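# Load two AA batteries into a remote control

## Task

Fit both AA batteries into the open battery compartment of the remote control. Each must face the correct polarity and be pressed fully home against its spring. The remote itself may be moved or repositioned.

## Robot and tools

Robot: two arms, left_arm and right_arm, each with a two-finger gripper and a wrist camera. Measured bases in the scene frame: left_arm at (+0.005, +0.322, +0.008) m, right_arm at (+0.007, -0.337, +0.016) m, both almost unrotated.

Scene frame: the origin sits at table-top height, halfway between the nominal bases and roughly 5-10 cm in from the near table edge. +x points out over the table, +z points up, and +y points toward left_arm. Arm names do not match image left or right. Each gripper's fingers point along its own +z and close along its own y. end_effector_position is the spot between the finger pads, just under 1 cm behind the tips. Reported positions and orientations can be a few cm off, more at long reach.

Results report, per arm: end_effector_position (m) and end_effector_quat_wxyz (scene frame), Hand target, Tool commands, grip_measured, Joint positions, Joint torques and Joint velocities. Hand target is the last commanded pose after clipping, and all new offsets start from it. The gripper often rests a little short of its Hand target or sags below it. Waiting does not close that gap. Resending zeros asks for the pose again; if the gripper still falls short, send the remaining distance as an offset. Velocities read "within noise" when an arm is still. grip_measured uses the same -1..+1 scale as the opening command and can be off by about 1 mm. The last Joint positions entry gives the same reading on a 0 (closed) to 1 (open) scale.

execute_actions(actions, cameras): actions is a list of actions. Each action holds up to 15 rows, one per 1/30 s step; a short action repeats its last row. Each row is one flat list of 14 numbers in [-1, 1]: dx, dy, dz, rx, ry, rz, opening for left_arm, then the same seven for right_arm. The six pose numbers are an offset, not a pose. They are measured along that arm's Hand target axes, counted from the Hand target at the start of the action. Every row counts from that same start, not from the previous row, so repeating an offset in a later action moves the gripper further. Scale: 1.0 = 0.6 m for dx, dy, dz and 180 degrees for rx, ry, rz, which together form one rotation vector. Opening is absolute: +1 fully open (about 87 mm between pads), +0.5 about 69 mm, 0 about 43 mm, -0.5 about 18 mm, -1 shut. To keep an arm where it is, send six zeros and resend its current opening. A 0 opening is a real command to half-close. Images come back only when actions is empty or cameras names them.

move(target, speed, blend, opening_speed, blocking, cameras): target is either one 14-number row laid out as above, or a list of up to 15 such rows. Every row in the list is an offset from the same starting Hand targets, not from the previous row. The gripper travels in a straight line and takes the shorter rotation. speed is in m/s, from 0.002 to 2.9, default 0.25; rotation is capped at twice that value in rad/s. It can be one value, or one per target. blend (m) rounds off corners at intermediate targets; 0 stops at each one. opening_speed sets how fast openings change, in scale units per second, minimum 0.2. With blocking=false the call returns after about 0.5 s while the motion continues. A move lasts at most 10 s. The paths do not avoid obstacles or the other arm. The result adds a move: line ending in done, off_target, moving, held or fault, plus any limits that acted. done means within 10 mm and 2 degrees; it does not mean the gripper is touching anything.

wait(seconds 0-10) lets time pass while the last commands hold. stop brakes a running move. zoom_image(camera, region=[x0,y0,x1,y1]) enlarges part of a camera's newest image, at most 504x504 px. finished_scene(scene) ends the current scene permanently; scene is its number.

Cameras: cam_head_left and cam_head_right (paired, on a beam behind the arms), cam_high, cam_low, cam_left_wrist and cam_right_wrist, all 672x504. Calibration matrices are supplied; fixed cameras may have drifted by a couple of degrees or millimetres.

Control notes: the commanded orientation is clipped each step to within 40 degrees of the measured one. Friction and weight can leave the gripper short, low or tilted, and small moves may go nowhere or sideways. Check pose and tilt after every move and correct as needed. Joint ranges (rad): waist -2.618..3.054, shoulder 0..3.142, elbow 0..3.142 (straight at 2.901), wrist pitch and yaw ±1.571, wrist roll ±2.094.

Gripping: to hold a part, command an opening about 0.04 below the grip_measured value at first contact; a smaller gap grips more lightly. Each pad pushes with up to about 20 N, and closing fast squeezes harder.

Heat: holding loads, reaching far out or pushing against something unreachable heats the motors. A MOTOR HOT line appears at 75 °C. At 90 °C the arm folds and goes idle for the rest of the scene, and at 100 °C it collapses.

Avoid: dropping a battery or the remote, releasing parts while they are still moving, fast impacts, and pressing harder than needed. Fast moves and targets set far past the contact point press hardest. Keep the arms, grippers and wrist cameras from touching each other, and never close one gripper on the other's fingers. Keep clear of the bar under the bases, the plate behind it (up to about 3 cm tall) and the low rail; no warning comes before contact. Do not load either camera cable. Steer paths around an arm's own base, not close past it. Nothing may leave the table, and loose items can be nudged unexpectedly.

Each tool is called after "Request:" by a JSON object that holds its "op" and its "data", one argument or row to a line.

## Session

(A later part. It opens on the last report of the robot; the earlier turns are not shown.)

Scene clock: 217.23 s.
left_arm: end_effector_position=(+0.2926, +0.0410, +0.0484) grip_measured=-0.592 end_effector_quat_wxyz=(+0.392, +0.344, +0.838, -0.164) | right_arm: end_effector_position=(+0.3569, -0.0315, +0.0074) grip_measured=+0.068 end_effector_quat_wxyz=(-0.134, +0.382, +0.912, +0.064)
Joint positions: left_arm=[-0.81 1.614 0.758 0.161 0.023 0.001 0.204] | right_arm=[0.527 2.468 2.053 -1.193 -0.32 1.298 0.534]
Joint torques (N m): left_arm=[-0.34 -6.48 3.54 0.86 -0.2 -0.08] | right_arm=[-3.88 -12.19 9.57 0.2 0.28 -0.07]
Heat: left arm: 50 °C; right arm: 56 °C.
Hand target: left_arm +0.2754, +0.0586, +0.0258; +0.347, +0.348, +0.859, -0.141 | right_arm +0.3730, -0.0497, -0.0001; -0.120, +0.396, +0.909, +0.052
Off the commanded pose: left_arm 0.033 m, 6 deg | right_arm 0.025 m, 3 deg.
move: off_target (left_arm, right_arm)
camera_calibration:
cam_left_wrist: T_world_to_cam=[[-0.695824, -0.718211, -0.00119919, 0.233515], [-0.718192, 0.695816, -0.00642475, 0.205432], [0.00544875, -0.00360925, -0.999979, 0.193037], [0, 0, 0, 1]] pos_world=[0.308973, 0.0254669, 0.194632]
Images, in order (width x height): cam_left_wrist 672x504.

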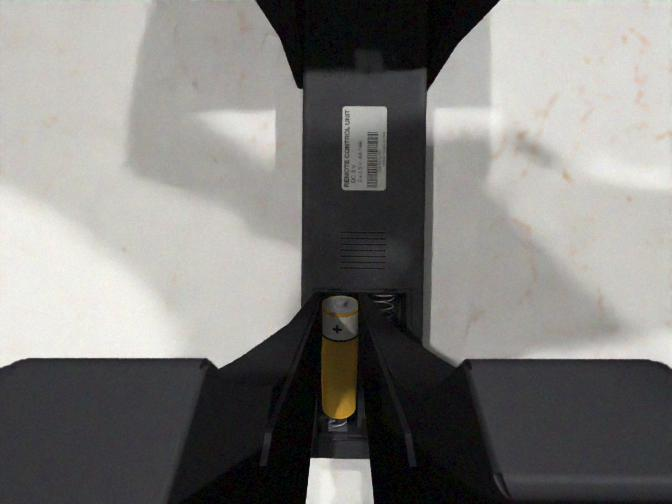

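Request:
{"op": "move", "data": {
  "target": [-0.0045, 0, -0.0142, 0, 0, 0, -0.66, 0, 0, 0, 0, 0, 0, 0.02],
  "speed": 0.03,
  "cameras": ["cam_left_wrist"]
}}

Request:
{"op": "zoom_image", "data": {
  "camera": "cam_left_wrist",
  "region": [290, 270, 440, 500]
}}

Scene clock: 218.87 s.
left_arm: end_effector_position=(+0.2924, +0.0412, +0.0482) grip_measured=-0.592 end_effector_quat_wxyz=(+0.391, +0.344, +0.838, -0.164) | right_arm: end_effector_position=(+0.3568, -0.0315, +0.0075) grip_measured=+0.068 end_effector_quat_wxyz=(-0.135, +0.382, +0.912, +0.065)
Joint positions: left_arm=[-0.81 1.614 0.758 0.16 0.023 0.001 0.204] | right_arm=[0.527 2.468 2.053 -1.194 -0.321 1.298 0.534]
Joint torques (N m): left_arm=[-0.44 -8.99 3.7 0.53 -0.18 -0.08] | right_arm=[-3.89 -12.21 9.57 0.2 0.29 -0.07]
Heat: left arm: 50 °C; right arm: 56 °C.
Hand target: left_arm +0.2725, +0.0614, +0.0338; +0.347, +0.348, +0.859, -0.141 | right_arm +0.3730, -0.0497, -0.0001; -0.120, +0.396, +0.909, +0.052
Off the commanded pose: left_arm 0.032 m, 6 deg | right_arm 0.026 m, 3 deg.
move: off_target (left_arm, right_arm)
camera_calibration:
cam_left_wrist: T_world_to_cam=[[-0.695825, -0.718211, -0.0012172, 0.233449], [-0.718197, 0.69582, -0.0052936, 0.205143], [0.00464887, -0.00280923, -0.999985, 0.193062], [0, 0, 0, 1]] pos_world=[0.308875, 0.0254649, 0.194429]
Images, in order (width x height): cam_left_wrist 672x504.

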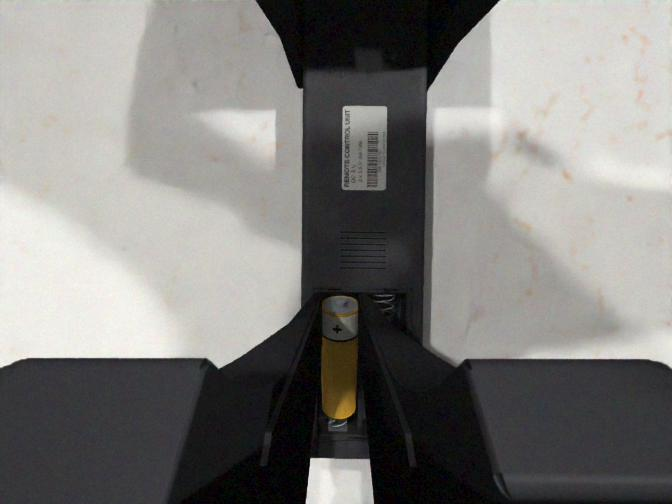

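Scaled by 2.191 from the camera's 672x504 image, which has a finer 960x720 frame.

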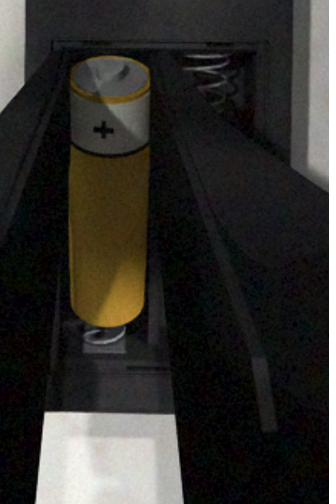

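Request:
{"op": "move", "data": {
  "target": [0.0005, 0, -0.0105, 0, 0, 0, -0.66, 0, 0, 0, 0, 0, 0, 0.02],
  "speed": 0.03,
  "cameras": ["cam_left_wrist"]
}}

Request:
{"op": "zoom_image", "data": {
  "camera": "cam_left_wrist",
  "region": [290, 270, 440, 500]
}}

Scene clock: 220.03 s.
left_arm: end_effector_position=(+0.2903, +0.0431, +0.0562) grip_measured=-0.592 end_effector_quat_wxyz=(+0.394, +0.343, +0.837, -0.165) | right_arm: end_effector_position=(+0.3568, -0.0315, +0.0075) grip_measured=+0.068 end_effector_quat_wxyz=(-0.134, +0.381, +0.912, +0.065)
Joint positions: left_arm=[-0.81 1.581 0.758 0.133 0.023 0.001 0.204] | right_arm=[0.527 2.468 2.053 -1.194 -0.321 1.297 0.534]
Joint torques (N m): left_arm=[-0.42 -8.5 3.28 0.62 -0.17 -0.1] | right_arm=[-3.89 -12.23 9.57 0.2 0.28 -0.06]
Heat: left arm: 50 °C; right arm: 56 °C.
Hand target: left_arm +0.2692, +0.0645, +0.0382; +0.347, +0.348, +0.859, -0.141 | right_arm +0.3730, -0.0497, -0.0001; -0.120, +0.396, +0.909, +0.052
Off the commanded pose: left_arm 0.035 m, 7 deg | right_arm 0.026 m, 3 deg.
move: off_target (left_arm, right_arm)
camera_calibration:
cam_left_wrist: T_world_to_cam=[[-0.695869, -0.718168, -0.00127037, 0.23347], [-0.718116, 0.695838, -0.0109523, 0.202544], [0.0087496, -0.00670912, -0.999939, 0.200042], [0, 0, 0, 1]] pos_world=[0.306164, 0.0280747, 0.202545]
Images, in order (width x height): cam_left_wrist 672x504.

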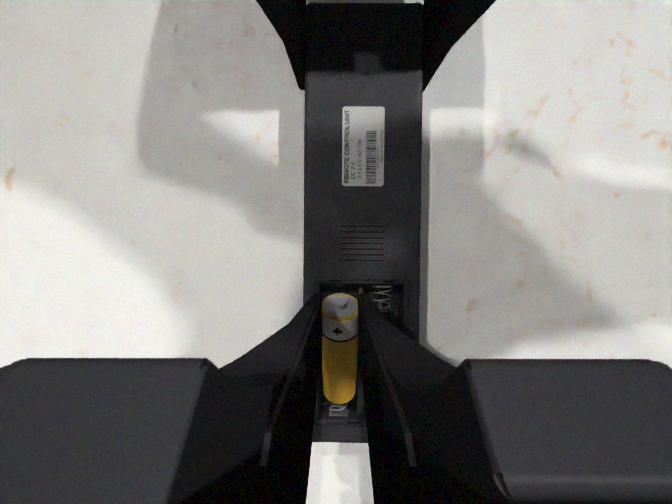

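Scaled by 2.191 from the camera's 672x504 image, which has a finer 960x720 frame.

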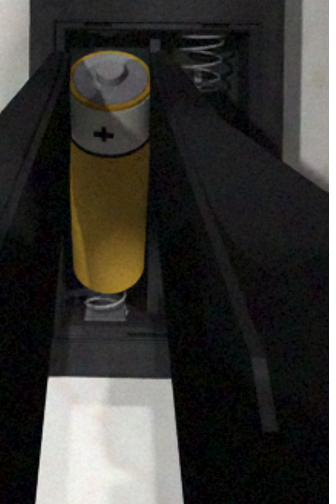

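Request:
{"op": "zoom_image", "data": {
  "camera": "cam_left_wrist",
  "region": [300, 270, 400, 430]
}}

Scaled by 3.150 from the camera's 672x504 image, which has a finer 960x720 frame.

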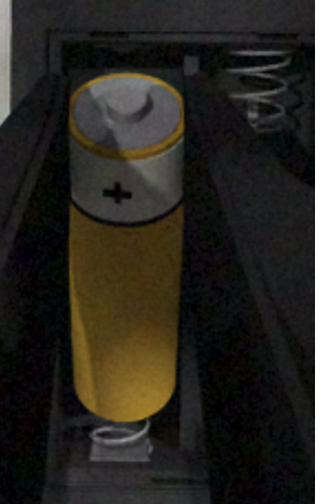

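Request:
{"op": "move", "data": {
  "target": [0.0118, 0, 0.0137, 0, 0, 0, -0.66, 0, 0, 0, 0, 0, 0, 0.02],
  "speed": 0.03,
  "cameras": ["cam_left_wrist"]
}}

Request:
{"op": "zoom_image", "data": {
  "camera": "cam_left_wrist",
  "region": [300, 270, 400, 430]
}}

Scene clock: 224.73 s.
left_arm: end_effector_position=(+0.2903, +0.0431, +0.0548) grip_measured=-0.592 end_effector_quat_wxyz=(+0.400, +0.342, +0.834, -0.167) | right_arm: end_effector_position=(+0.3568, -0.0315, +0.0075) grip_measured=+0.068 end_effector_quat_wxyz=(-0.134, +0.381, +0.912, +0.065)
Joint positions: left_arm=[-0.81 1.581 0.74 0.165 0.023 0.001 0.204] | right_arm=[0.527 2.468 2.053 -1.194 -0.321 1.297 0.534]
Joint torques (N m): left_arm=[-0.27 -6.56 2.8 0.78 -0.19 -0.1] | right_arm=[-3.89 -12.21 9.57 0.2 0.29 -0.06]
Heat: left arm: 50 °C; right arm: 57 °C.
Hand target: left_arm +0.2696, +0.0642, +0.0272; +0.347, +0.348, +0.859, -0.141 | right_arm +0.3730, -0.0497, -0.0001; -0.120, +0.396, +0.909, +0.052
Off the commanded pose: left_arm 0.040 m, 7 deg | right_arm 0.026 m, 3 deg.
move: off_target (left_arm, right_arm)
camera_calibration:
cam_left_wrist: T_world_to_cam=[[-0.695901, -0.718137, -0.00140807, 0.233464], [-0.717893, 0.695713, -0.0247458, 0.2033], [0.0187505, -0.0162098, -0.999693, 0.196083], [0, 0, 0, 1]] pos_world=[0.304738, 0.0293989, 0.201383]
Images, in order (width x height): cam_left_wrist 672x504.

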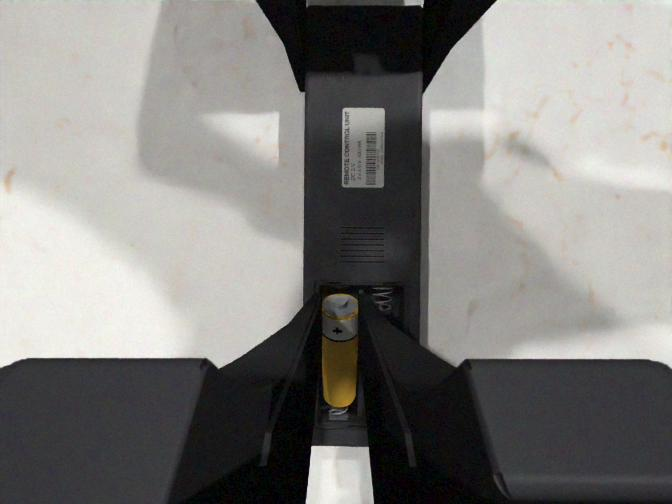

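Scaled by 3.150 from the camera's 672x504 image, which has a finer 960x720 frame.

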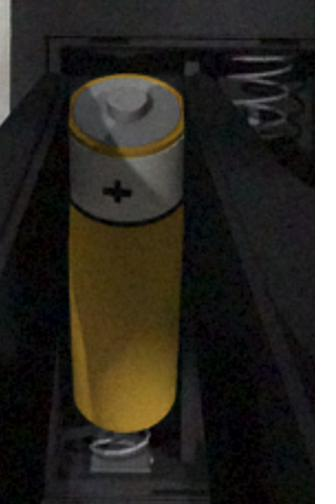

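Request:
{"op": "move", "data": {
  "target": [0.0118, 0, 0.0137, 0, 0, 0, -0.66, 0, 0, 0, 0, 0, 0, 0.02],
  "speed": 0.03,
  "cameras": ["cam_left_wrist"]
}}

Request:
{"op": "zoom_image", "data": {
  "camera": "cam_left_wrist",
  "region": [300, 270, 400, 430]
}}

Scene clock: 226.00 s.
left_arm: end_effector_position=(+0.2910, +0.0425, +0.0540) grip_measured=-0.592 end_effector_quat_wxyz=(+0.408, +0.341, +0.829, -0.171) | right_arm: end_effector_position=(+0.3568, -0.0315, +0.0075) grip_measured=+0.068 end_effector_quat_wxyz=(-0.134, +0.381, +0.912, +0.065)
Joint positions: left_arm=[-0.81 1.581 0.719 0.207 0.023 0.001 0.204] | right_arm=[0.527 2.468 2.053 -1.194 -0.321 1.297 0.534]
Joint torques (N m): left_arm=[-0.24 -3.88 2.62 0.85 -0.18 -0.1] | right_arm=[-3.9 -12.21 9.57 0.2 0.28 -0.06]
Heat: left arm: 50 °C; right arm: 57 °C.
Hand target: left_arm +0.2701, +0.0637, +0.0165; +0.347, +0.348, +0.859, -0.141 | right_arm +0.3730, -0.0497, -0.0001; -0.120, +0.396, +0.909, +0.052
Off the commanded pose: left_arm 0.048 m, 9 deg | right_arm 0.026 m, 3 deg.
move: off_target (left_arm, right_arm)
camera_calibration:
cam_left_wrist: T_world_to_cam=[[-0.696018, -0.718023, -0.00150653, 0.233547], [-0.717212, 0.695328, -0.0461088, 0.205211], [0.0341547, -0.0310121, -0.998935, 0.19133], [0, 0, 0, 1]] pos_world=[0.303198, 0.0309372, 0.20094]
Images, in order (width x height): cam_left_wrist 672x504.

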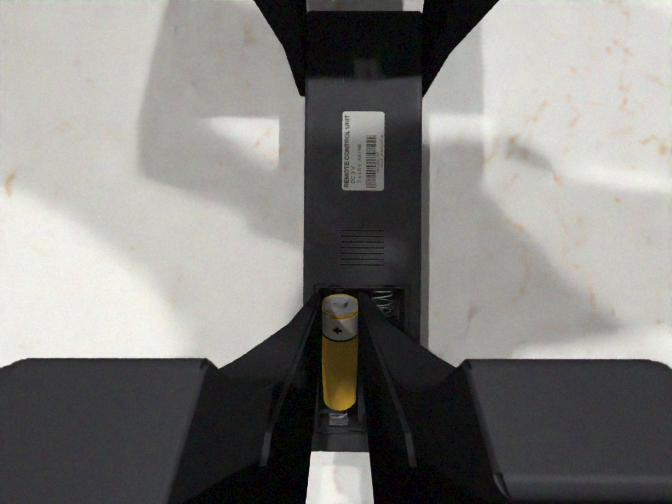

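Scaled by 3.150 from the camera's 672x504 image, which has a finer 960x720 frame.

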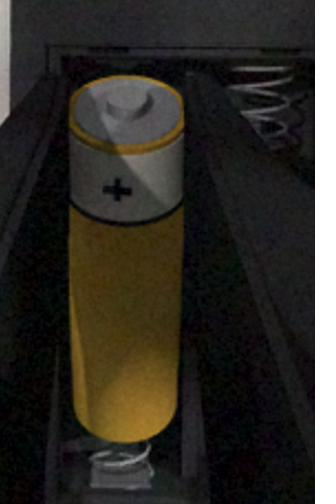

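Request:
{"op": "move", "data": {
  "target": [-0.0144, -0.0003, 0.0139, 0, 0, 0, -0.66, 0, 0, 0, 0, 0, 0, 0.02],
  "speed": 0.03,
  "cameras": ["cam_left_wrist"]
}}

Request:
{"op": "zoom_image", "data": {
  "camera": "cam_left_wrist",
  "region": [300, 270, 400, 430]
}}

Scene clock: 227.80 s.
left_arm: end_effector_position=(+0.2938, +0.0399, +0.0453) grip_measured=-0.592 end_effector_quat_wxyz=(+0.401, +0.342, +0.833, -0.168) | right_arm: end_effector_position=(+0.3570, -0.0318, +0.0075) grip_measured=+0.068 end_effector_quat_wxyz=(-0.134, +0.381, +0.912, +0.065)
Joint positions: left_arm=[-0.81 1.623 0.733 0.218 0.023 0.001 0.204] | right_arm=[0.526 2.468 2.053 -1.194 -0.321 1.296 0.534]
Joint torques (N m): left_arm=[-0.54 -4.25 5.3 0.68 -0.15 -0.06] | right_arm=[-3.84 -12.21 9.58 0.2 0.28 -0.05]
Heat: left arm: 49 °C; right arm: 57 °C.
Hand target: left_arm +0.2786, +0.0552, +0.0165; +0.347, +0.348, +0.859, -0.141 | right_arm +0.3731, -0.0497, -0.0001; -0.120, +0.396, +0.909, +0.052
Off the commanded pose: left_arm 0.036 m, 8 deg | right_arm 0.025 m, 3 deg.
move: off_target (left_arm, right_arm)
camera_calibration:
cam_left_wrist: T_world_to_cam=[[-0.695894, -0.718143, -0.00140677, 0.233525], [-0.717806, 0.695625, -0.0293452, 0.208016], [0.0220526, -0.0194113, -0.999568, 0.185643], [0, 0, 0, 1]] pos_world=[0.30773, 0.0266072, 0.191995]
Images, in order (width x height): cam_left_wrist 672x504.

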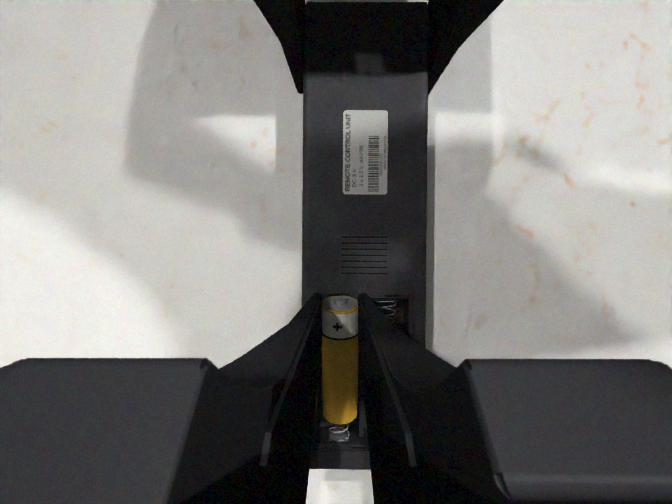

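Scaled by 3.150 from the camera's 672x504 image, which has a finer 960x720 frame.

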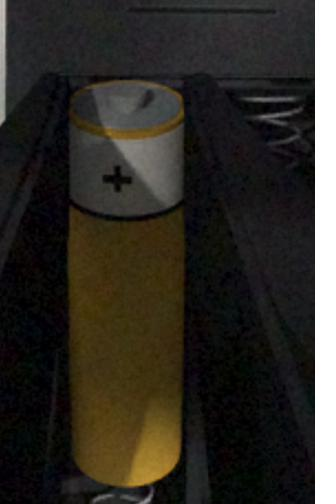

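Request:
{"op": "move", "data": {
  "target": [0.0103, 0, 0.0000, 0, 0, 0, -0.66, 0, 0, 0, 0, 0, 0, 0.02],
  "speed": 0.03,
  "cameras": ["cam_left_wrist"]
}}

Request:
{"op": "zoom_image", "data": {
  "camera": "cam_left_wrist",
  "region": [300, 270, 400, 430]
}}

Scene clock: 229.83 s.
left_arm: end_effector_position=(+0.2938, +0.0398, +0.0454) grip_measured=-0.592 end_effector_quat_wxyz=(+0.402, +0.342, +0.833, -0.168) | right_arm: end_effector_position=(+0.3570, -0.0318, +0.0075) grip_measured=+0.068 end_effector_quat_wxyz=(-0.134, +0.381, +0.912, +0.065)
Joint positions: left_arm=[-0.81 1.623 0.733 0.218 0.023 0.001 0.204] | right_arm=[0.526 2.468 2.053 -1.194 -0.321 1.296 0.534]
Joint torques (N m): left_arm=[-0.47 -4.41 3.38 0.95 -0.13 -0.12] | right_arm=[-3.84 -12.22 9.57 0.2 0.28 -0.05]
Heat: left arm: 49 °C; right arm: 57 °C.
Hand target: left_arm +0.2754, +0.0583, +0.0122; +0.347, +0.348, +0.859, -0.141 | right_arm +0.3731, -0.0497, -0.0001; -0.120, +0.396, +0.909, +0.052
Off the commanded pose: left_arm 0.042 m, 8 deg | right_arm 0.025 m, 3 deg.
move: off_target (left_arm, right_arm)
camera_calibration:
cam_left_wrist: T_world_to_cam=[[-0.695893, -0.718144, -0.00140221, 0.233524], [-0.7178, 0.695618, -0.0296277, 0.208071], [0.0222523, -0.0196112, -0.99956, 0.185686], [0, 0, 0, 1]] pos_world=[0.307729, 0.0266077, 0.192096]
Images, in order (width x height): cam_left_wrist 672x504.

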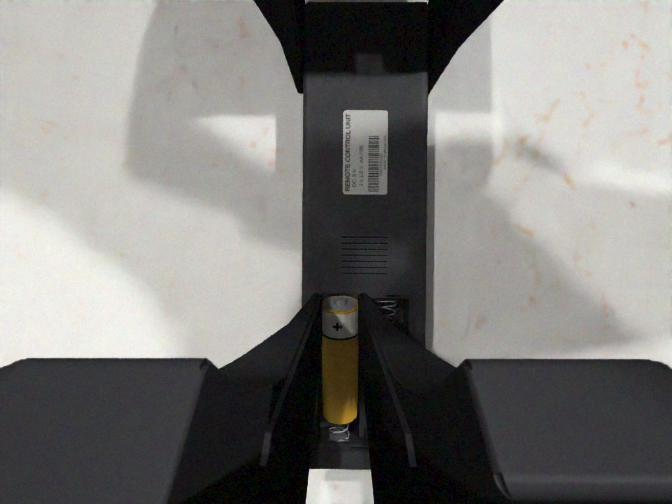

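Scaled by 3.150 from the camera's 672x504 image, which has a finer 960x720 frame.

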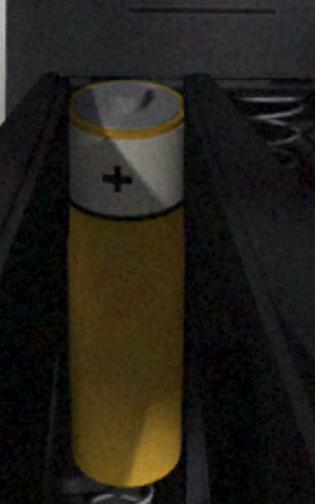

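Request:
{"op": "move", "data": {
  "target": [0.0049, 0.0003, -0.0156, 0, 0, 0, -0.66, 0, 0, 0, 0, 0, 0, 0.02],
  "speed": 0.03,
  "cameras": ["cam_left_wrist"]
}}

Request:
{"op": "zoom_image", "data": {
  "camera": "cam_left_wrist",
  "region": [300, 270, 400, 430]
}}

Scene clock: 233.17 s.
left_arm: end_effector_position=(+0.2935, +0.0402, +0.0449) grip_measured=-0.592 end_effector_quat_wxyz=(+0.405, +0.341, +0.831, -0.169) | right_arm: end_effector_position=(+0.3570, -0.0318, +0.0075) grip_measured=+0.068 end_effector_quat_wxyz=(-0.134, +0.381, +0.912, +0.065)
Joint positions: left_arm=[-0.81 1.621 0.722 0.235 0.023 0.001 0.204] | right_arm=[0.526 2.468 2.053 -1.194 -0.321 1.296 0.534]
Joint torques (N m): left_arm=[-0.65 -7.05 2.43 0.56 -0.18 -0.12] | right_arm=[-3.84 -12.21 9.57 0.2 0.29 -0.05]
Heat: left arm: 48 °C; right arm: 57 °C.
Hand target: left_arm +0.2693, +0.0644, +0.0168; +0.347, +0.348, +0.859, -0.141 | right_arm +0.3731, -0.0497, -0.0001; -0.120, +0.396, +0.909, +0.052
Off the commanded pose: left_arm 0.044 m, 8 deg | right_arm 0.025 m, 3 deg.
move: off_target (left_arm, right_arm)
camera_calibration:
cam_left_wrist: T_world_to_cam=[[-0.695983, -0.718057, -0.00142933, 0.233578], [-0.717522, 0.695539, -0.0372666, 0.207866], [0.0277537, -0.0249114, -0.999304, 0.183764], [0, 0, 0, 1]] pos_world=[0.306615, 0.0277213, 0.191717]
Images, in order (width x height): cam_left_wrist 672x504.

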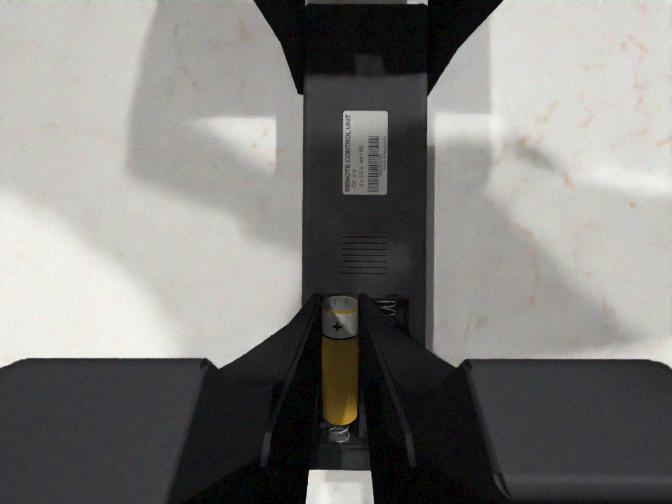

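Scaled by 3.150 from the camera's 672x504 image, which has a finer 960x720 frame.

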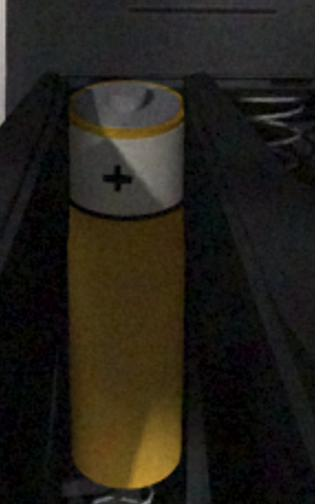

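Request:
{"op": "move", "data": {
  "target": [0.0078, 0.0003, -0.0084, 0, 0, 0, -0.66, 0, 0, 0, 0, 0, 0, 0.02],
  "speed": 0.03,
  "cameras": ["cam_left_wrist"]
}}

Request:
{"op": "zoom_image", "data": {
  "camera": "cam_left_wrist",
  "region": [300, 270, 400, 430]
}}

Scene clock: 235.13 s.
left_arm: end_effector_position=(+0.2910, +0.0426, +0.0460) grip_measured=-0.592 end_effector_quat_wxyz=(+0.410, +0.340, +0.829, -0.171) | right_arm: end_effector_position=(+0.3566, -0.0316, +0.0077) grip_measured=+0.068 end_effector_quat_wxyz=(-0.136, +0.381, +0.912, +0.065)
Joint positions: left_arm=[-0.81 1.603 0.698 0.253 0.023 0.001 0.204] | right_arm=[0.526 2.468 2.053 -1.195 -0.323 1.296 0.534]
Joint torques (N m): left_arm=[-0.54 -7.51 2.5 0.43 -0.18 -0.09] | right_arm=[-3.84 -12.22 9.55 0.21 0.31 -0.05]
Heat: left arm: 48 °C; right arm: 57 °C.
Hand target: left_arm +0.2645, +0.0694, +0.0171; +0.347, +0.348, +0.859, -0.141 | right_arm +0.3731, -0.0497, -0.0001; -0.120, +0.396, +0.909, +0.052
Off the commanded pose: left_arm 0.047 m, 9 deg | right_arm 0.026 m, 3 deg.
move: off_target (left_arm, right_arm)
camera_calibration:
cam_left_wrist: T_world_to_cam=[[-0.696008, -0.718032, -0.0015949, 0.233559], [-0.717098, 0.695212, -0.0495068, 0.204898], [0.0366563, -0.0333135, -0.998773, 0.182757], [0, 0, 0, 1]] pos_world=[0.302791, 0.0313433, 0.193049]
Images, in order (width x height): cam_left_wrist 672x504.

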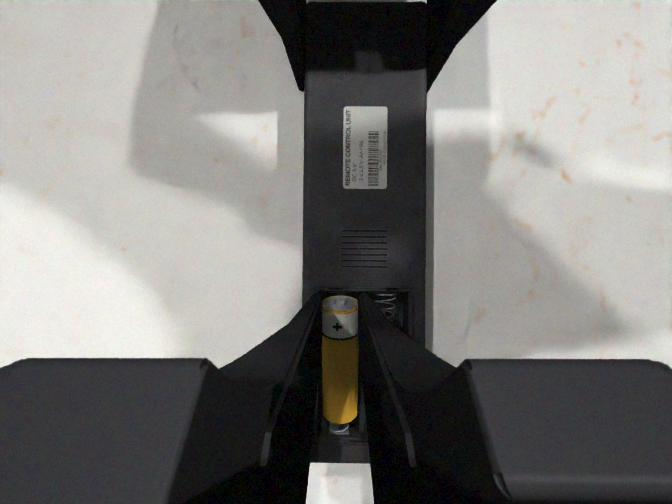

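Scaled by 3.150 from the camera's 672x504 image, which has a finer 960x720 frame.

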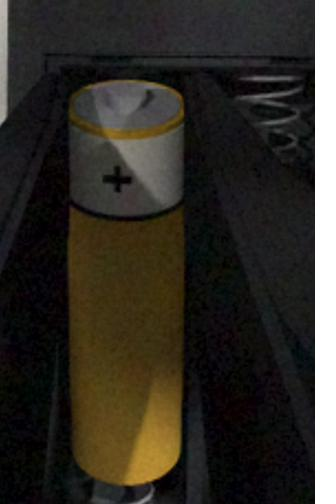

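Request:
{"op": "move", "data": {
  "target": [0.0057, 0, 0.013, 0, 0, 0, -0.66, 0, 0, 0, 0, 0, 0, 0.02],
  "speed": 0.03,
  "cameras": ["cam_left_wrist"]
}}

Request:
{"op": "zoom_image", "data": {
  "camera": "cam_left_wrist",
  "region": [300, 270, 400, 430]
}}

Scene clock: 236.60 s.
left_arm: end_effector_position=(+0.2914, +0.0422, +0.0461) grip_measured=-0.592 end_effector_quat_wxyz=(+0.414, +0.340, +0.827, -0.173) | right_arm: end_effector_position=(+0.3566, -0.0316, +0.0077) grip_measured=+0.068 end_effector_quat_wxyz=(-0.136, +0.381, +0.912, +0.065)
Joint positions: left_arm=[-0.81 1.603 0.69 0.27 0.023 0.001 0.204] | right_arm=[0.526 2.468 2.053 -1.195 -0.323 1.296 0.534]
Joint torques (N m): left_arm=[-0.32 -5.37 2.14 0.56 -0.19 -0.11] | right_arm=[-3.84 -12.23 9.54 0.21 0.31 -0.05]
Heat: left arm: 48 °C; right arm: 57 °C.
Hand target: left_arm +0.2666, +0.0673, +0.0092; +0.347, +0.348, +0.859, -0.141 | right_arm +0.3731, -0.0497, -0.0001; -0.120, +0.396, +0.909, +0.052
Off the commanded pose: left_arm 0.051 m, 9 deg | right_arm 0.026 m, 3 deg.
move: off_target (left_arm, right_arm)
camera_calibration:
cam_left_wrist: T_world_to_cam=[[-0.696092, -0.717951, -0.00159752, 0.233595], [-0.716636, 0.694949, -0.0589875, 0.205738], [0.0434603, -0.0399159, -0.998257, 0.181081], [0, 0, 0, 1]] pos_world=[0.302173, 0.0319606, 0.193274]
Images, in order (width x height): cam_left_wrist 672x504.

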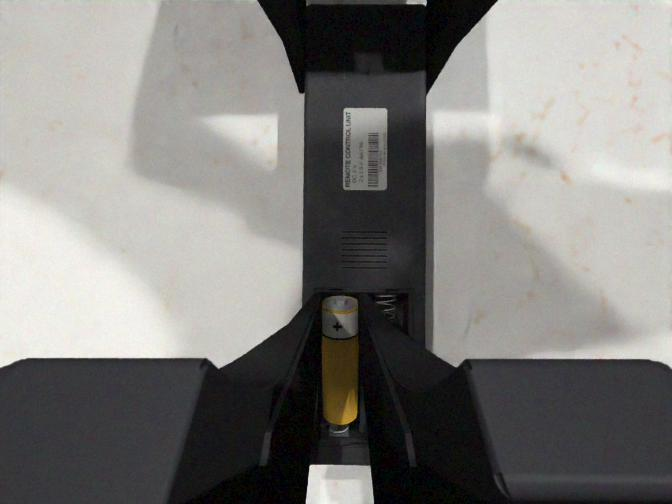

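Scaled by 3.150 from the camera's 672x504 image, which has a finer 960x720 frame.

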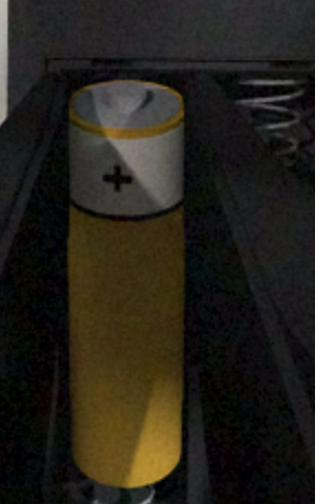

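Request:
{"op": "move", "data": {
  "target": [0.004, 0, 0.012, 0, 0, 0, -0.66, 0, 0, 0, 0, 0, 0, 0.02],
  "speed": 0.03,
  "cameras": ["cam_left_wrist"]
}}

Request:
{"op": "zoom_image", "data": {
  "camera": "cam_left_wrist",
  "region": [300, 270, 400, 430]
}}

Scene clock: 237.63 s.
left_arm: end_effector_position=(+0.2927, +0.0410, +0.0452) grip_measured=-0.592 end_effector_quat_wxyz=(+0.416, +0.339, +0.826, -0.174) | right_arm: end_effector_position=(+0.3565, -0.0317, +0.0074) grip_measured=+0.068 end_effector_quat_wxyz=(-0.136, +0.381, +0.912, +0.065)
Joint positions: left_arm=[-0.81 1.612 0.69 0.284 0.023 0.001 0.204] | right_arm=[0.526 2.469 2.053 -1.195 -0.323 1.295 0.534]
Joint torques (N m): left_arm=[-0.36 -3.88 2.24 0.8 -0.18 -0.15] | right_arm=[-3.84 -12.26 9.55 0.21 0.31 -0.05]
Heat: left arm: 48 °C; right arm: 57 °C.
Hand target: left_arm +0.2690, +0.0649, +0.0025; +0.347, +0.348, +0.859, -0.141 | right_arm +0.3731, -0.0497, -0.0002; -0.120, +0.396, +0.909, +0.052
Off the commanded pose: left_arm 0.055 m, 10 deg | right_arm 0.026 m, 3 deg.
move: off_target (left_arm, right_arm)
camera_calibration:
cam_left_wrist: T_world_to_cam=[[-0.69608, -0.717962, -0.00166163, 0.233585], [-0.71642, 0.694733, -0.0639387, 0.207695], [0.04706, -0.043316, -0.997952, 0.179086], [0, 0, 0, 1]] pos_world=[0.302963, 0.0311698, 0.192387]
Images, in order (width x height): cam_left_wrist 672x504.

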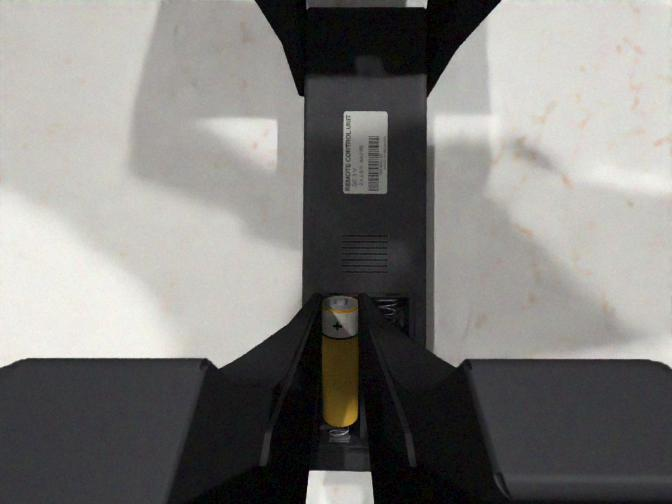

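Scaled by 3.150 from the camera's 672x504 image, which has a finer 960x720 frame.

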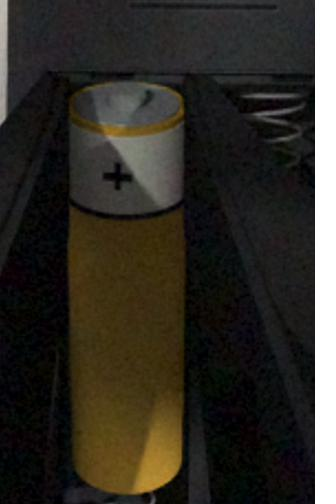

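Request:
{"op": "move", "data": {
  "target": [0.0078, 0.0003, -0.0064, 0, 0, 0, -0.66, 0, 0, 0, 0, 0, 0, 0.02],
  "speed": 0.03
}}

Request:
{"op": "move", "data": {
  "target": [0.0057, 0.0003, -0.0074, 0, 0, 0, -0.66, 0, 0, 0, 0, 0, 0, 0.02],
  "speed": 0.03,
  "cameras": ["cam_left_wrist"]
}}

Request:
{"op": "zoom_image", "data": {
  "camera": "cam_left_wrist",
  "region": [300, 270, 400, 430]
}}

Scene clock: 243.67 s.
left_arm: end_effector_position=(+0.2925, +0.0411, +0.0442) grip_measured=-0.591 end_effector_quat_wxyz=(+0.423, +0.338, +0.822, -0.177) | right_arm: end_effector_position=(+0.3565, -0.0317, +0.0074) grip_measured=+0.068 end_effector_quat_wxyz=(-0.136, +0.381, +0.912, +0.065)
Joint positions: left_arm=[-0.81 1.612 0.67 0.321 0.023 0.001 0.204] | right_arm=[0.526 2.469 2.053 -1.195 -0.323 1.295 0.534]
Joint torques (N m): left_arm=[-0.31 -4.85 1.95 0.39 -0.24 -0.11] | right_arm=[-3.84 -12.27 9.54 0.2 0.31 -0.05]
Heat: left arm: 47 °C; right arm: 58 °C.
Hand target: left_arm +0.2647, +0.0694, +0.0019; +0.347, +0.348, +0.859, -0.141 | right_arm +0.3731, -0.0497, -0.0002; -0.120, +0.396, +0.909, +0.052
Off the commanded pose: left_arm 0.058 m, 11 deg | right_arm 0.026 m, 3 deg.
move: off_target (left_arm, right_arm)

Scene clock: 244.50 s.
left_arm: end_effector_position=(+0.2917, +0.0419, +0.0437) grip_measured=-0.591 end_effector_quat_wxyz=(+0.428, +0.337, +0.820, -0.178) | right_arm: end_effector_position=(+0.3565, -0.0317, +0.0074) grip_measured=+0.068 end_effector_quat_wxyz=(-0.136, +0.381, +0.912, +0.065)
Joint positions: left_arm=[-0.81 1.608 0.653 0.346 0.023 0.001 0.204] | right_arm=[0.526 2.469 2.053 -1.195 -0.323 1.295 0.534]
Joint torques (N m): left_arm=[-0.4 -6.38 1.59 0.27 -0.17 -0.16] | right_arm=[-3.84 -12.26 9.54 0.21 0.31 -0.04]
Heat: left arm: 47 °C; right arm: 58 °C.
Hand target: left_arm +0.2609, +0.0733, +0.0027; +0.347, +0.348, +0.859, -0.141 | right_arm +0.3731, -0.0497, -0.0002; -0.120, +0.396, +0.909, +0.052
Off the commanded pose: left_arm 0.060 m, 11 deg | right_arm 0.026 m, 3 deg.
move: off_target (left_arm, right_arm)
camera_calibration:
cam_left_wrist: T_world_to_cam=[[-0.696212, -0.717834, -0.00181478, 0.23366], [-0.714668, 0.693374, -0.0921021, 0.207023], [0.0673723, -0.0628256, -0.995748, 0.172502], [0, 0, 0, 1]] pos_world=[0.299007, 0.0350226, 0.19126]
Images, in order (width x height): cam_left_wrist 672x504.

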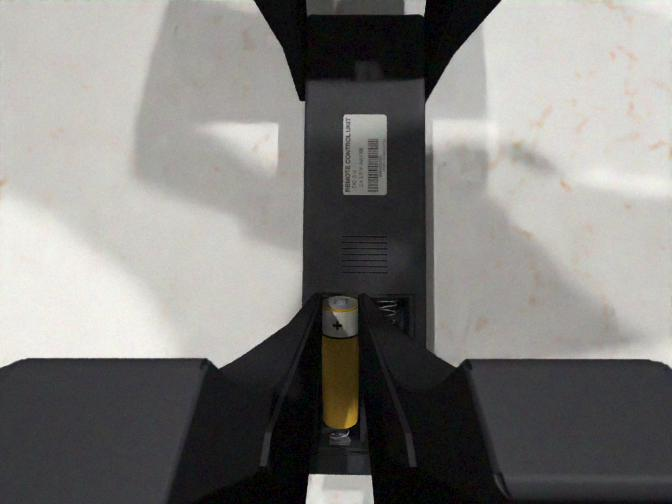

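Scaled by 3.150 from the camera's 672x504 image, which has a finer 960x720 frame.

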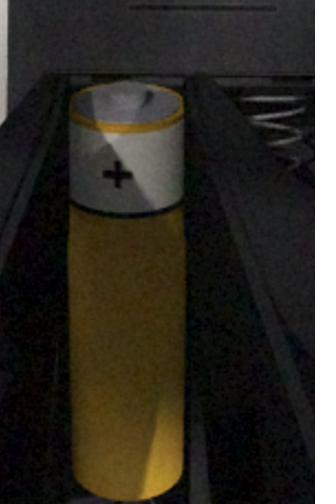

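Request:
{"op": "move", "data": {
  "target": [-0.0884, -0.0017, 0.0021, 0, -0.0417, 0, -0.66, 0, 0, 0, 0, 0, 0, 0.02],
  "speed": 0.05,
  "cameras": ["cam_left_wrist"]
}}

Request:
{"op": "zoom_image", "data": {
  "camera": "cam_left_wrist",
  "region": [300, 270, 400, 430]
}}

Scene clock: 248.07 s.
left_arm: end_effector_position=(+0.2951, +0.0386, +0.0492) grip_measured=-0.591 end_effector_quat_wxyz=(+0.429, +0.337, +0.819, -0.179) | right_arm: end_effector_position=(+0.3579, -0.0335, +0.0074) grip_measured=+0.068 end_effector_quat_wxyz=(-0.136, +0.382, +0.912, +0.065)
Joint positions: left_arm=[-0.81 1.608 0.679 0.323 0.023 0.001 0.204] | right_arm=[0.521 2.469 2.053 -1.195 -0.323 1.294 0.534]
Joint torques (N m): left_arm=[-0.47 -6.19 6.24 1.06 -0.21 -0.11] | right_arm=[-3.34 -12.23 9.62 0.21 0.31 -0.04]
Heat: left arm: 47 °C; right arm: 58 °C.
Hand target: left_arm +0.2883, +0.0453, +0.0388; +0.402, +0.338, +0.835, -0.164 | right_arm +0.3730, -0.0497, -0.0002; -0.120, +0.396, +0.909, +0.052
Off the commanded pose: left_arm 0.014 m, 4 deg | right_arm 0.023 m, 3 deg.
move: off_target (left_arm, right_arm)
camera_calibration:
cam_left_wrist: T_world_to_cam=[[-0.696022, -0.718018, -0.0015345, 0.23357], [-0.71469, 0.692999, -0.0947127, 0.21236], [0.0690689, -0.0648255, -0.995503, 0.177192], [0, 0, 0, 1]] pos_world=[0.302103, 0.0320287, 0.196867]
Images, in order (width x height): cam_left_wrist 672x504.

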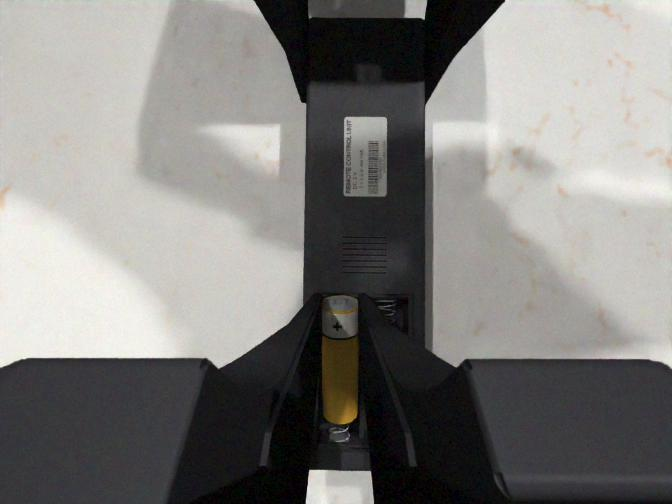

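Scaled by 3.150 from the camera's 672x504 image, which has a finer 960x720 frame.

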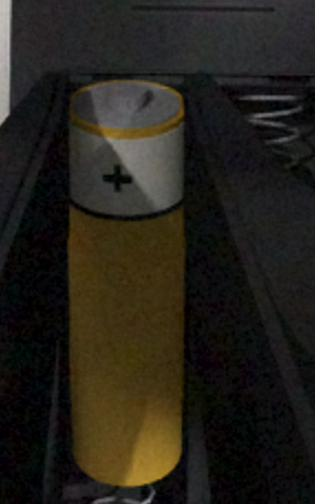

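Request:
{"op": "move", "data": {
  "target": [-0.0104, -0.0003, 0.0131, 0, 0, 0, -0.66, 0, 0, 0, 0, 0, 0, 0.02],
  "speed": 0.04,
  "cameras": ["cam_left_wrist"]
}}

Request:
{"op": "zoom_image", "data": {
  "camera": "cam_left_wrist",
  "region": [290, 260, 420, 440]
}}

Scene clock: 254.33 s.
left_arm: end_effector_position=(+0.2988, +0.0346, +0.0496) grip_measured=-0.591 end_effector_quat_wxyz=(+0.424, +0.338, +0.822, -0.177) | right_arm: end_effector_position=(+0.3600, -0.0361, +0.0074) grip_measured=+0.068 end_effector_quat_wxyz=(-0.135, +0.385, +0.911, +0.065)
Joint positions: left_arm=[-0.811 1.628 0.714 0.296 0.022 0.001 0.204] | right_arm=[0.515 2.469 2.053 -1.195 -0.322 1.293 0.534]
Joint torques (N m): left_arm=[-0.73 -5.29 6.78 1.33 -0.19 -0.11] | right_arm=[-2.7 -12.19 9.73 0.21 0.3 -0.02]
Heat: left arm: 47 °C; right arm: 58 °C.
Hand target: left_arm +0.2954, +0.0384, +0.0387; +0.402, +0.338, +0.835, -0.164 | right_arm +0.3730, -0.0497, -0.0002; -0.120, +0.396, +0.909, +0.052
Off the commanded pose: left_arm 0.012 m, 3 deg | right_arm 0.020 m, 3 deg.
move: off_target (left_arm, right_arm)
camera_calibration:
cam_left_wrist: T_world_to_cam=[[-0.696382, -0.717669, -0.00190972, 0.23342], [-0.715111, 0.694119, -0.0825481, 0.217226], [0.0605678, -0.0561193, -0.996585, 0.179371], [0, 0, 0, 1]] pos_world=[0.307026, 0.0268036, 0.197136]
Images, in order (width x height): cam_left_wrist 672x504.

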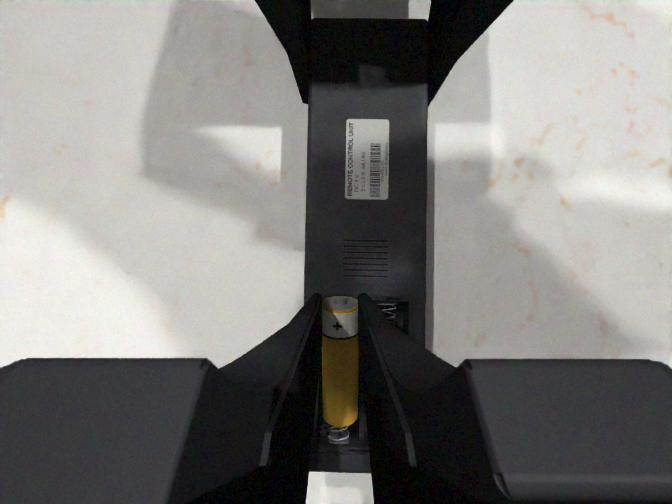

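Scaled by 2.800 from the camera's 672x504 image, which has a finer 960x720 frame.

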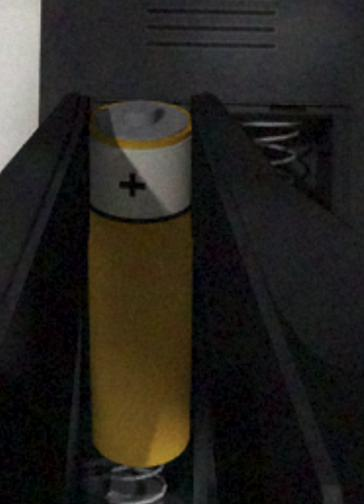

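Request:
{"op": "move", "data": {
  "target": [0, 0, 0, 0, 0, 0, -0.3, 0, 0, 0, 0, 0, 0, 0.02],
  "speed": 0.04,
  "opening_speed": 0.5,
  "cameras": ["cam_left_wrist"]
}}

Request:
{"op": "zoom_image", "data": {
  "camera": "cam_left_wrist",
  "region": [290, 260, 420, 480]
}}

Scene clock: 256.20 s.
left_arm: end_effector_position=(+0.2957, +0.0344, +0.0474) grip_measured=-0.300 end_effector_quat_wxyz=(+0.418, +0.340, +0.824, -0.176) | right_arm: end_effector_position=(+0.3645, -0.0403, +0.0076) grip_measured=+0.068 end_effector_quat_wxyz=(-0.129, +0.389, +0.910, +0.065)
Joint positions: left_arm=[-0.817 1.628 0.714 0.284 0.022 -0.002 0.35] | right_arm=[0.505 2.469 2.058 -1.195 -0.312 1.293 0.534]
Joint torques (N m): left_arm=[-0.03 -5 6.99 1.44 -0.23 -0.01] | right_arm=[-1.77 -12.08 9.5 0.21 0.2 -0.03]
Heat: left arm: 47 °C; right arm: 58 °C.
Hand target: left_arm +0.2954, +0.0383, +0.0387; +0.402, +0.338, +0.835, -0.164 | right_arm +0.3730, -0.0497, -0.0002; -0.120, +0.396, +0.909, +0.052
Off the commanded pose: left_arm 0.010 m, 3 deg | right_arm 0.015 m, 2 deg.
move: off_target (left_arm, right_arm)
camera_calibration:
cam_left_wrist: T_world_to_cam=[[-0.699209, -0.714918, 0.0000163918, 0.231711], [-0.713149, 0.697477, -0.0703218, 0.21368], [0.0502628, -0.0491813, -0.997524, 0.180127], [0, 0, 0, 1]] pos_world=[0.305346, 0.0254765, 0.194704]
Images, in order (width x height): cam_left_wrist 672x504.

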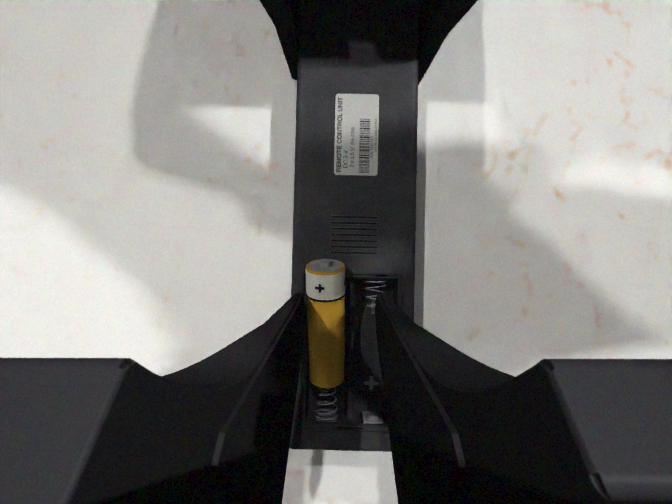

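Scaled by 2.291 from the camera's 672x504 image, which has a finer 960x720 frame.

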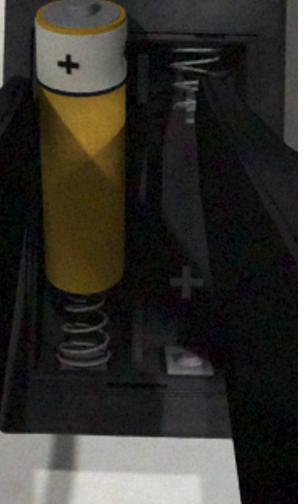

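Request:
{"op": "zoom_image", "data": {
  "camera": "cam_left_wrist",
  "region": [285, 245, 405, 365]
}}

Request:
{"op": "zoom_image", "data": {
  "camera": "cam_left_wrist",
  "region": [285, 345, 405, 465]
}}

Scaled by 4.200 from the camera's 672x504 image, which has a finer 960x720 frame.

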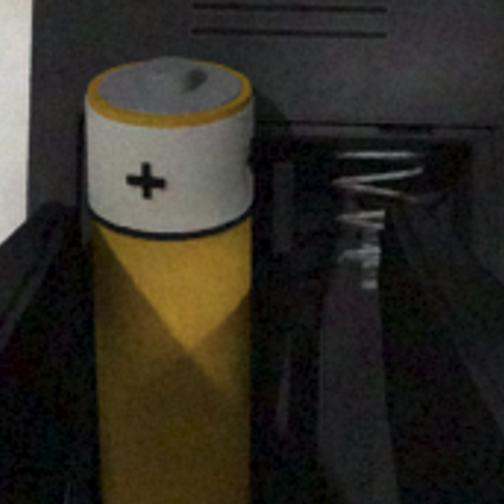

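Scaled by 4.200 from the camera's 672x504 image, which has a finer 960x720 frame.

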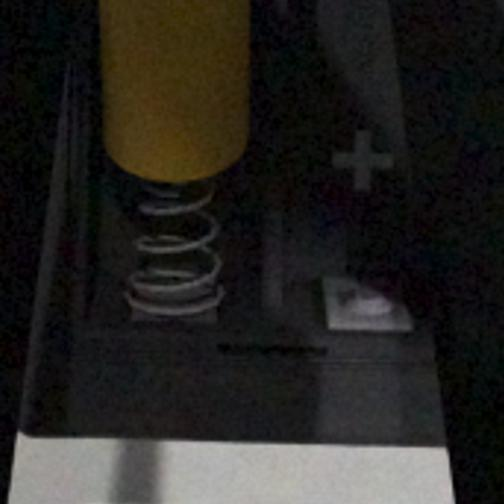

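Request:
{"op": "move", "data": {
  "target": [
    [-0.0396, 0.007, -0.0314, 0, 0.0611, 0, -0.3, 0, 0, 0, 0, 0, 0, 0.02],
    [-0.0659, 0.0063, 0.0016, 0, 0.0611, 0, -0.3, 0, 0, 0, 0, 0, 0, 0.02]
  ],
  "speed": 0.06,
  "cameras": ["cam_left_wrist", "cam_right_wrist"]
}}

Request:
{"op": "zoom_image", "data": {
  "camera": "cam_left_wrist",
  "region": [270, 250, 420, 450]
}}

Scene clock: 266.47 s.
left_arm: end_effector_position=(+0.3094, +0.0255, +0.0669) grip_measured=-0.300 end_effector_quat_wxyz=(+0.317, +0.353, +0.870, -0.135) | right_arm: end_effector_position=(+0.3655, -0.0416, +0.0074) grip_measured=+0.068 end_effector_quat_wxyz=(-0.128, +0.390, +0.909, +0.064)
Joint positions: left_arm=[-0.809 1.737 1.097 -0.229 0.022 -0.001 0.35] | right_arm=[0.502 2.469 2.058 -1.195 -0.31 1.293 0.534]
Joint torques (N m): left_arm=[0.5 -6.95 8.51 1.49 -0.09 0.03] | right_arm=[-1.52 -12.04 9.55 0.21 0.17 -0.02]
Heat: left arm: 46 °C; right arm: 58 °C.
Hand target: left_arm +0.3163, +0.0234, +0.0690; +0.320, +0.353, +0.869, -0.130 | right_arm +0.3730, -0.0496, -0.0002; -0.120, +0.396, +0.909, +0.052
Off the commanded pose: left_arm 0.007 m, 1 deg | right_arm 0.013 m, 2 deg.
move: off_target (right_arm)
camera_calibration:
cam_left_wrist: T_world_to_cam=[[-0.69251, -0.721408, 0.000701469, 0.232939], [-0.711224, 0.682896, 0.166775, 0.21496], [-0.120792, 0.114994, -0.985995, 0.246481], [0, 0, 0, 1]] pos_world=[0.34397, -0.00709495, 0.207015]
cam_right_wrist: T_world_to_cam=[[-0.721313, -0.692598, -0.00383653, 0.232086], [-0.270107, 0.276196, 0.922365, 0.124521], [-0.637769, 0.666351, -0.3863, 0.407625], [0, 0, 0, 1]] pos_world=[0.461011, -0.145271, 0.0435022]
Images, in order (width x height): cam_left_wrist 672x504, cam_right_wrist 672x504.

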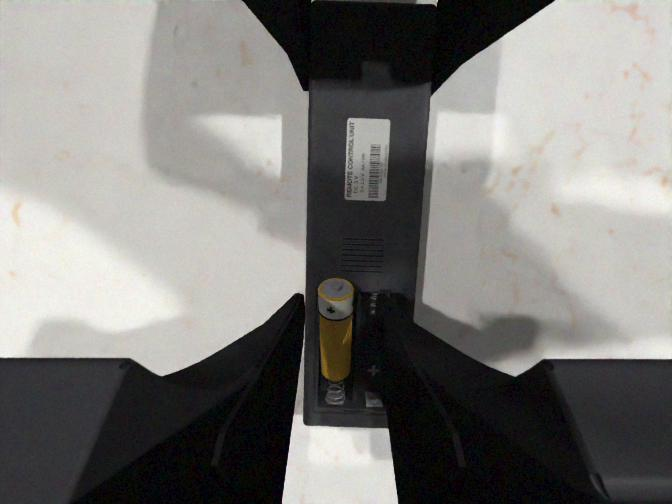

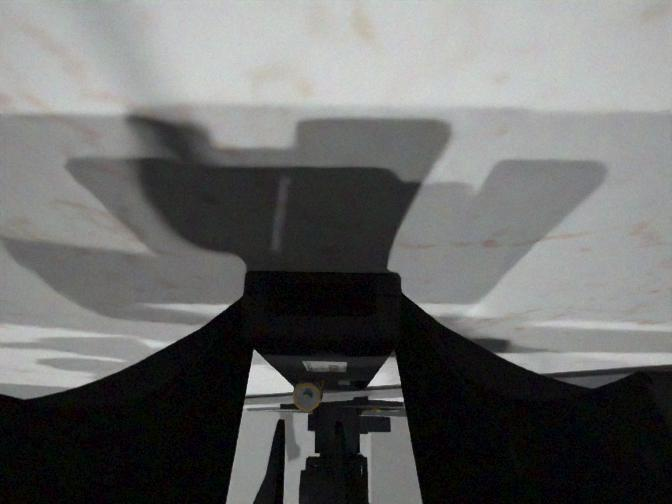

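Scaled by 2.520 from the camera's 672x504 image, which has a finer 960x720 frame.

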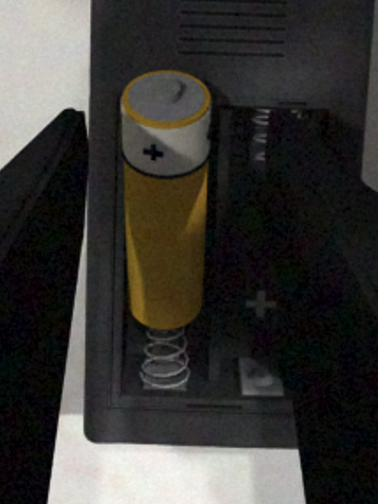

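Request:
{"op": "move", "data": {
  "target": [-0.0021, 0, 0.0128, 0, 0, 0, -0.3, 0, 0, 0, 0, 0, 0, 0.02],
  "speed": 0.05,
  "cameras": ["cam_left_wrist"]
}}

Request:
{"op": "zoom_image", "data": {
  "camera": "cam_left_wrist",
  "region": [270, 250, 420, 450]
}}

Scene clock: 270.53 s.
left_arm: end_effector_position=(+0.3112, +0.0239, +0.0602) grip_measured=-0.300 end_effector_quat_wxyz=(+0.311, +0.354, +0.872, -0.132) | right_arm: end_effector_position=(+0.3655, -0.0416, +0.0074) grip_measured=+0.068 end_effector_quat_wxyz=(-0.128, +0.390, +0.909, +0.064)
Joint positions: left_arm=[-0.809 1.765 1.11 -0.229 0.022 -0.001 0.35] | right_arm=[0.502 2.469 2.058 -1.195 -0.31 1.293 0.534]
Joint torques (N m): left_arm=[0.38 -7.08 8.32 1.57 -0.11 0.03] | right_arm=[-1.5 -12.07 9.54 0.21 0.16 -0.02]
Heat: left arm: 47 °C; right arm: 58 °C.
Hand target: left_arm +0.3205, +0.0193, +0.0640; +0.321, +0.353, +0.869, -0.130 | right_arm +0.3730, -0.0496, -0.0002; -0.120, +0.396, +0.909, +0.052
Off the commanded pose: left_arm 0.011 m, 1 deg | right_arm 0.013 m, 2 deg.
move: off_target (left_arm, right_arm)
camera_calibration:
cam_left_wrist: T_world_to_cam=[[-0.692409, -0.721505, 0.000724543, 0.232953], [-0.709386, 0.680962, 0.181829, 0.217034], [-0.131684, 0.125386, -0.98333, 0.243254], [0, 0, 0, 1]] pos_world=[0.347293, -0.0102157, 0.199567]
Images, in order (width x height): cam_left_wrist 672x504.

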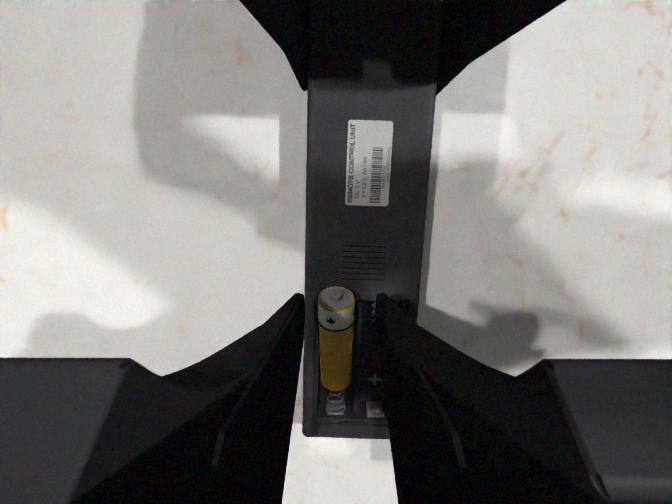

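Scaled by 2.520 from the camera's 672x504 image, which has a finer 960x720 frame.

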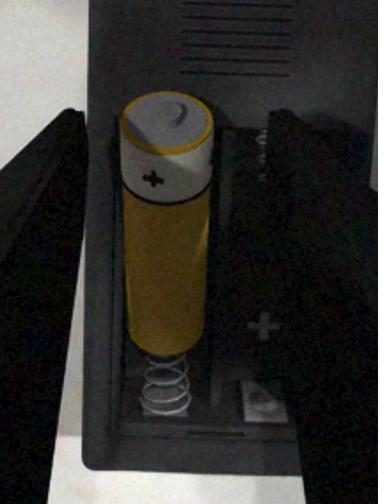

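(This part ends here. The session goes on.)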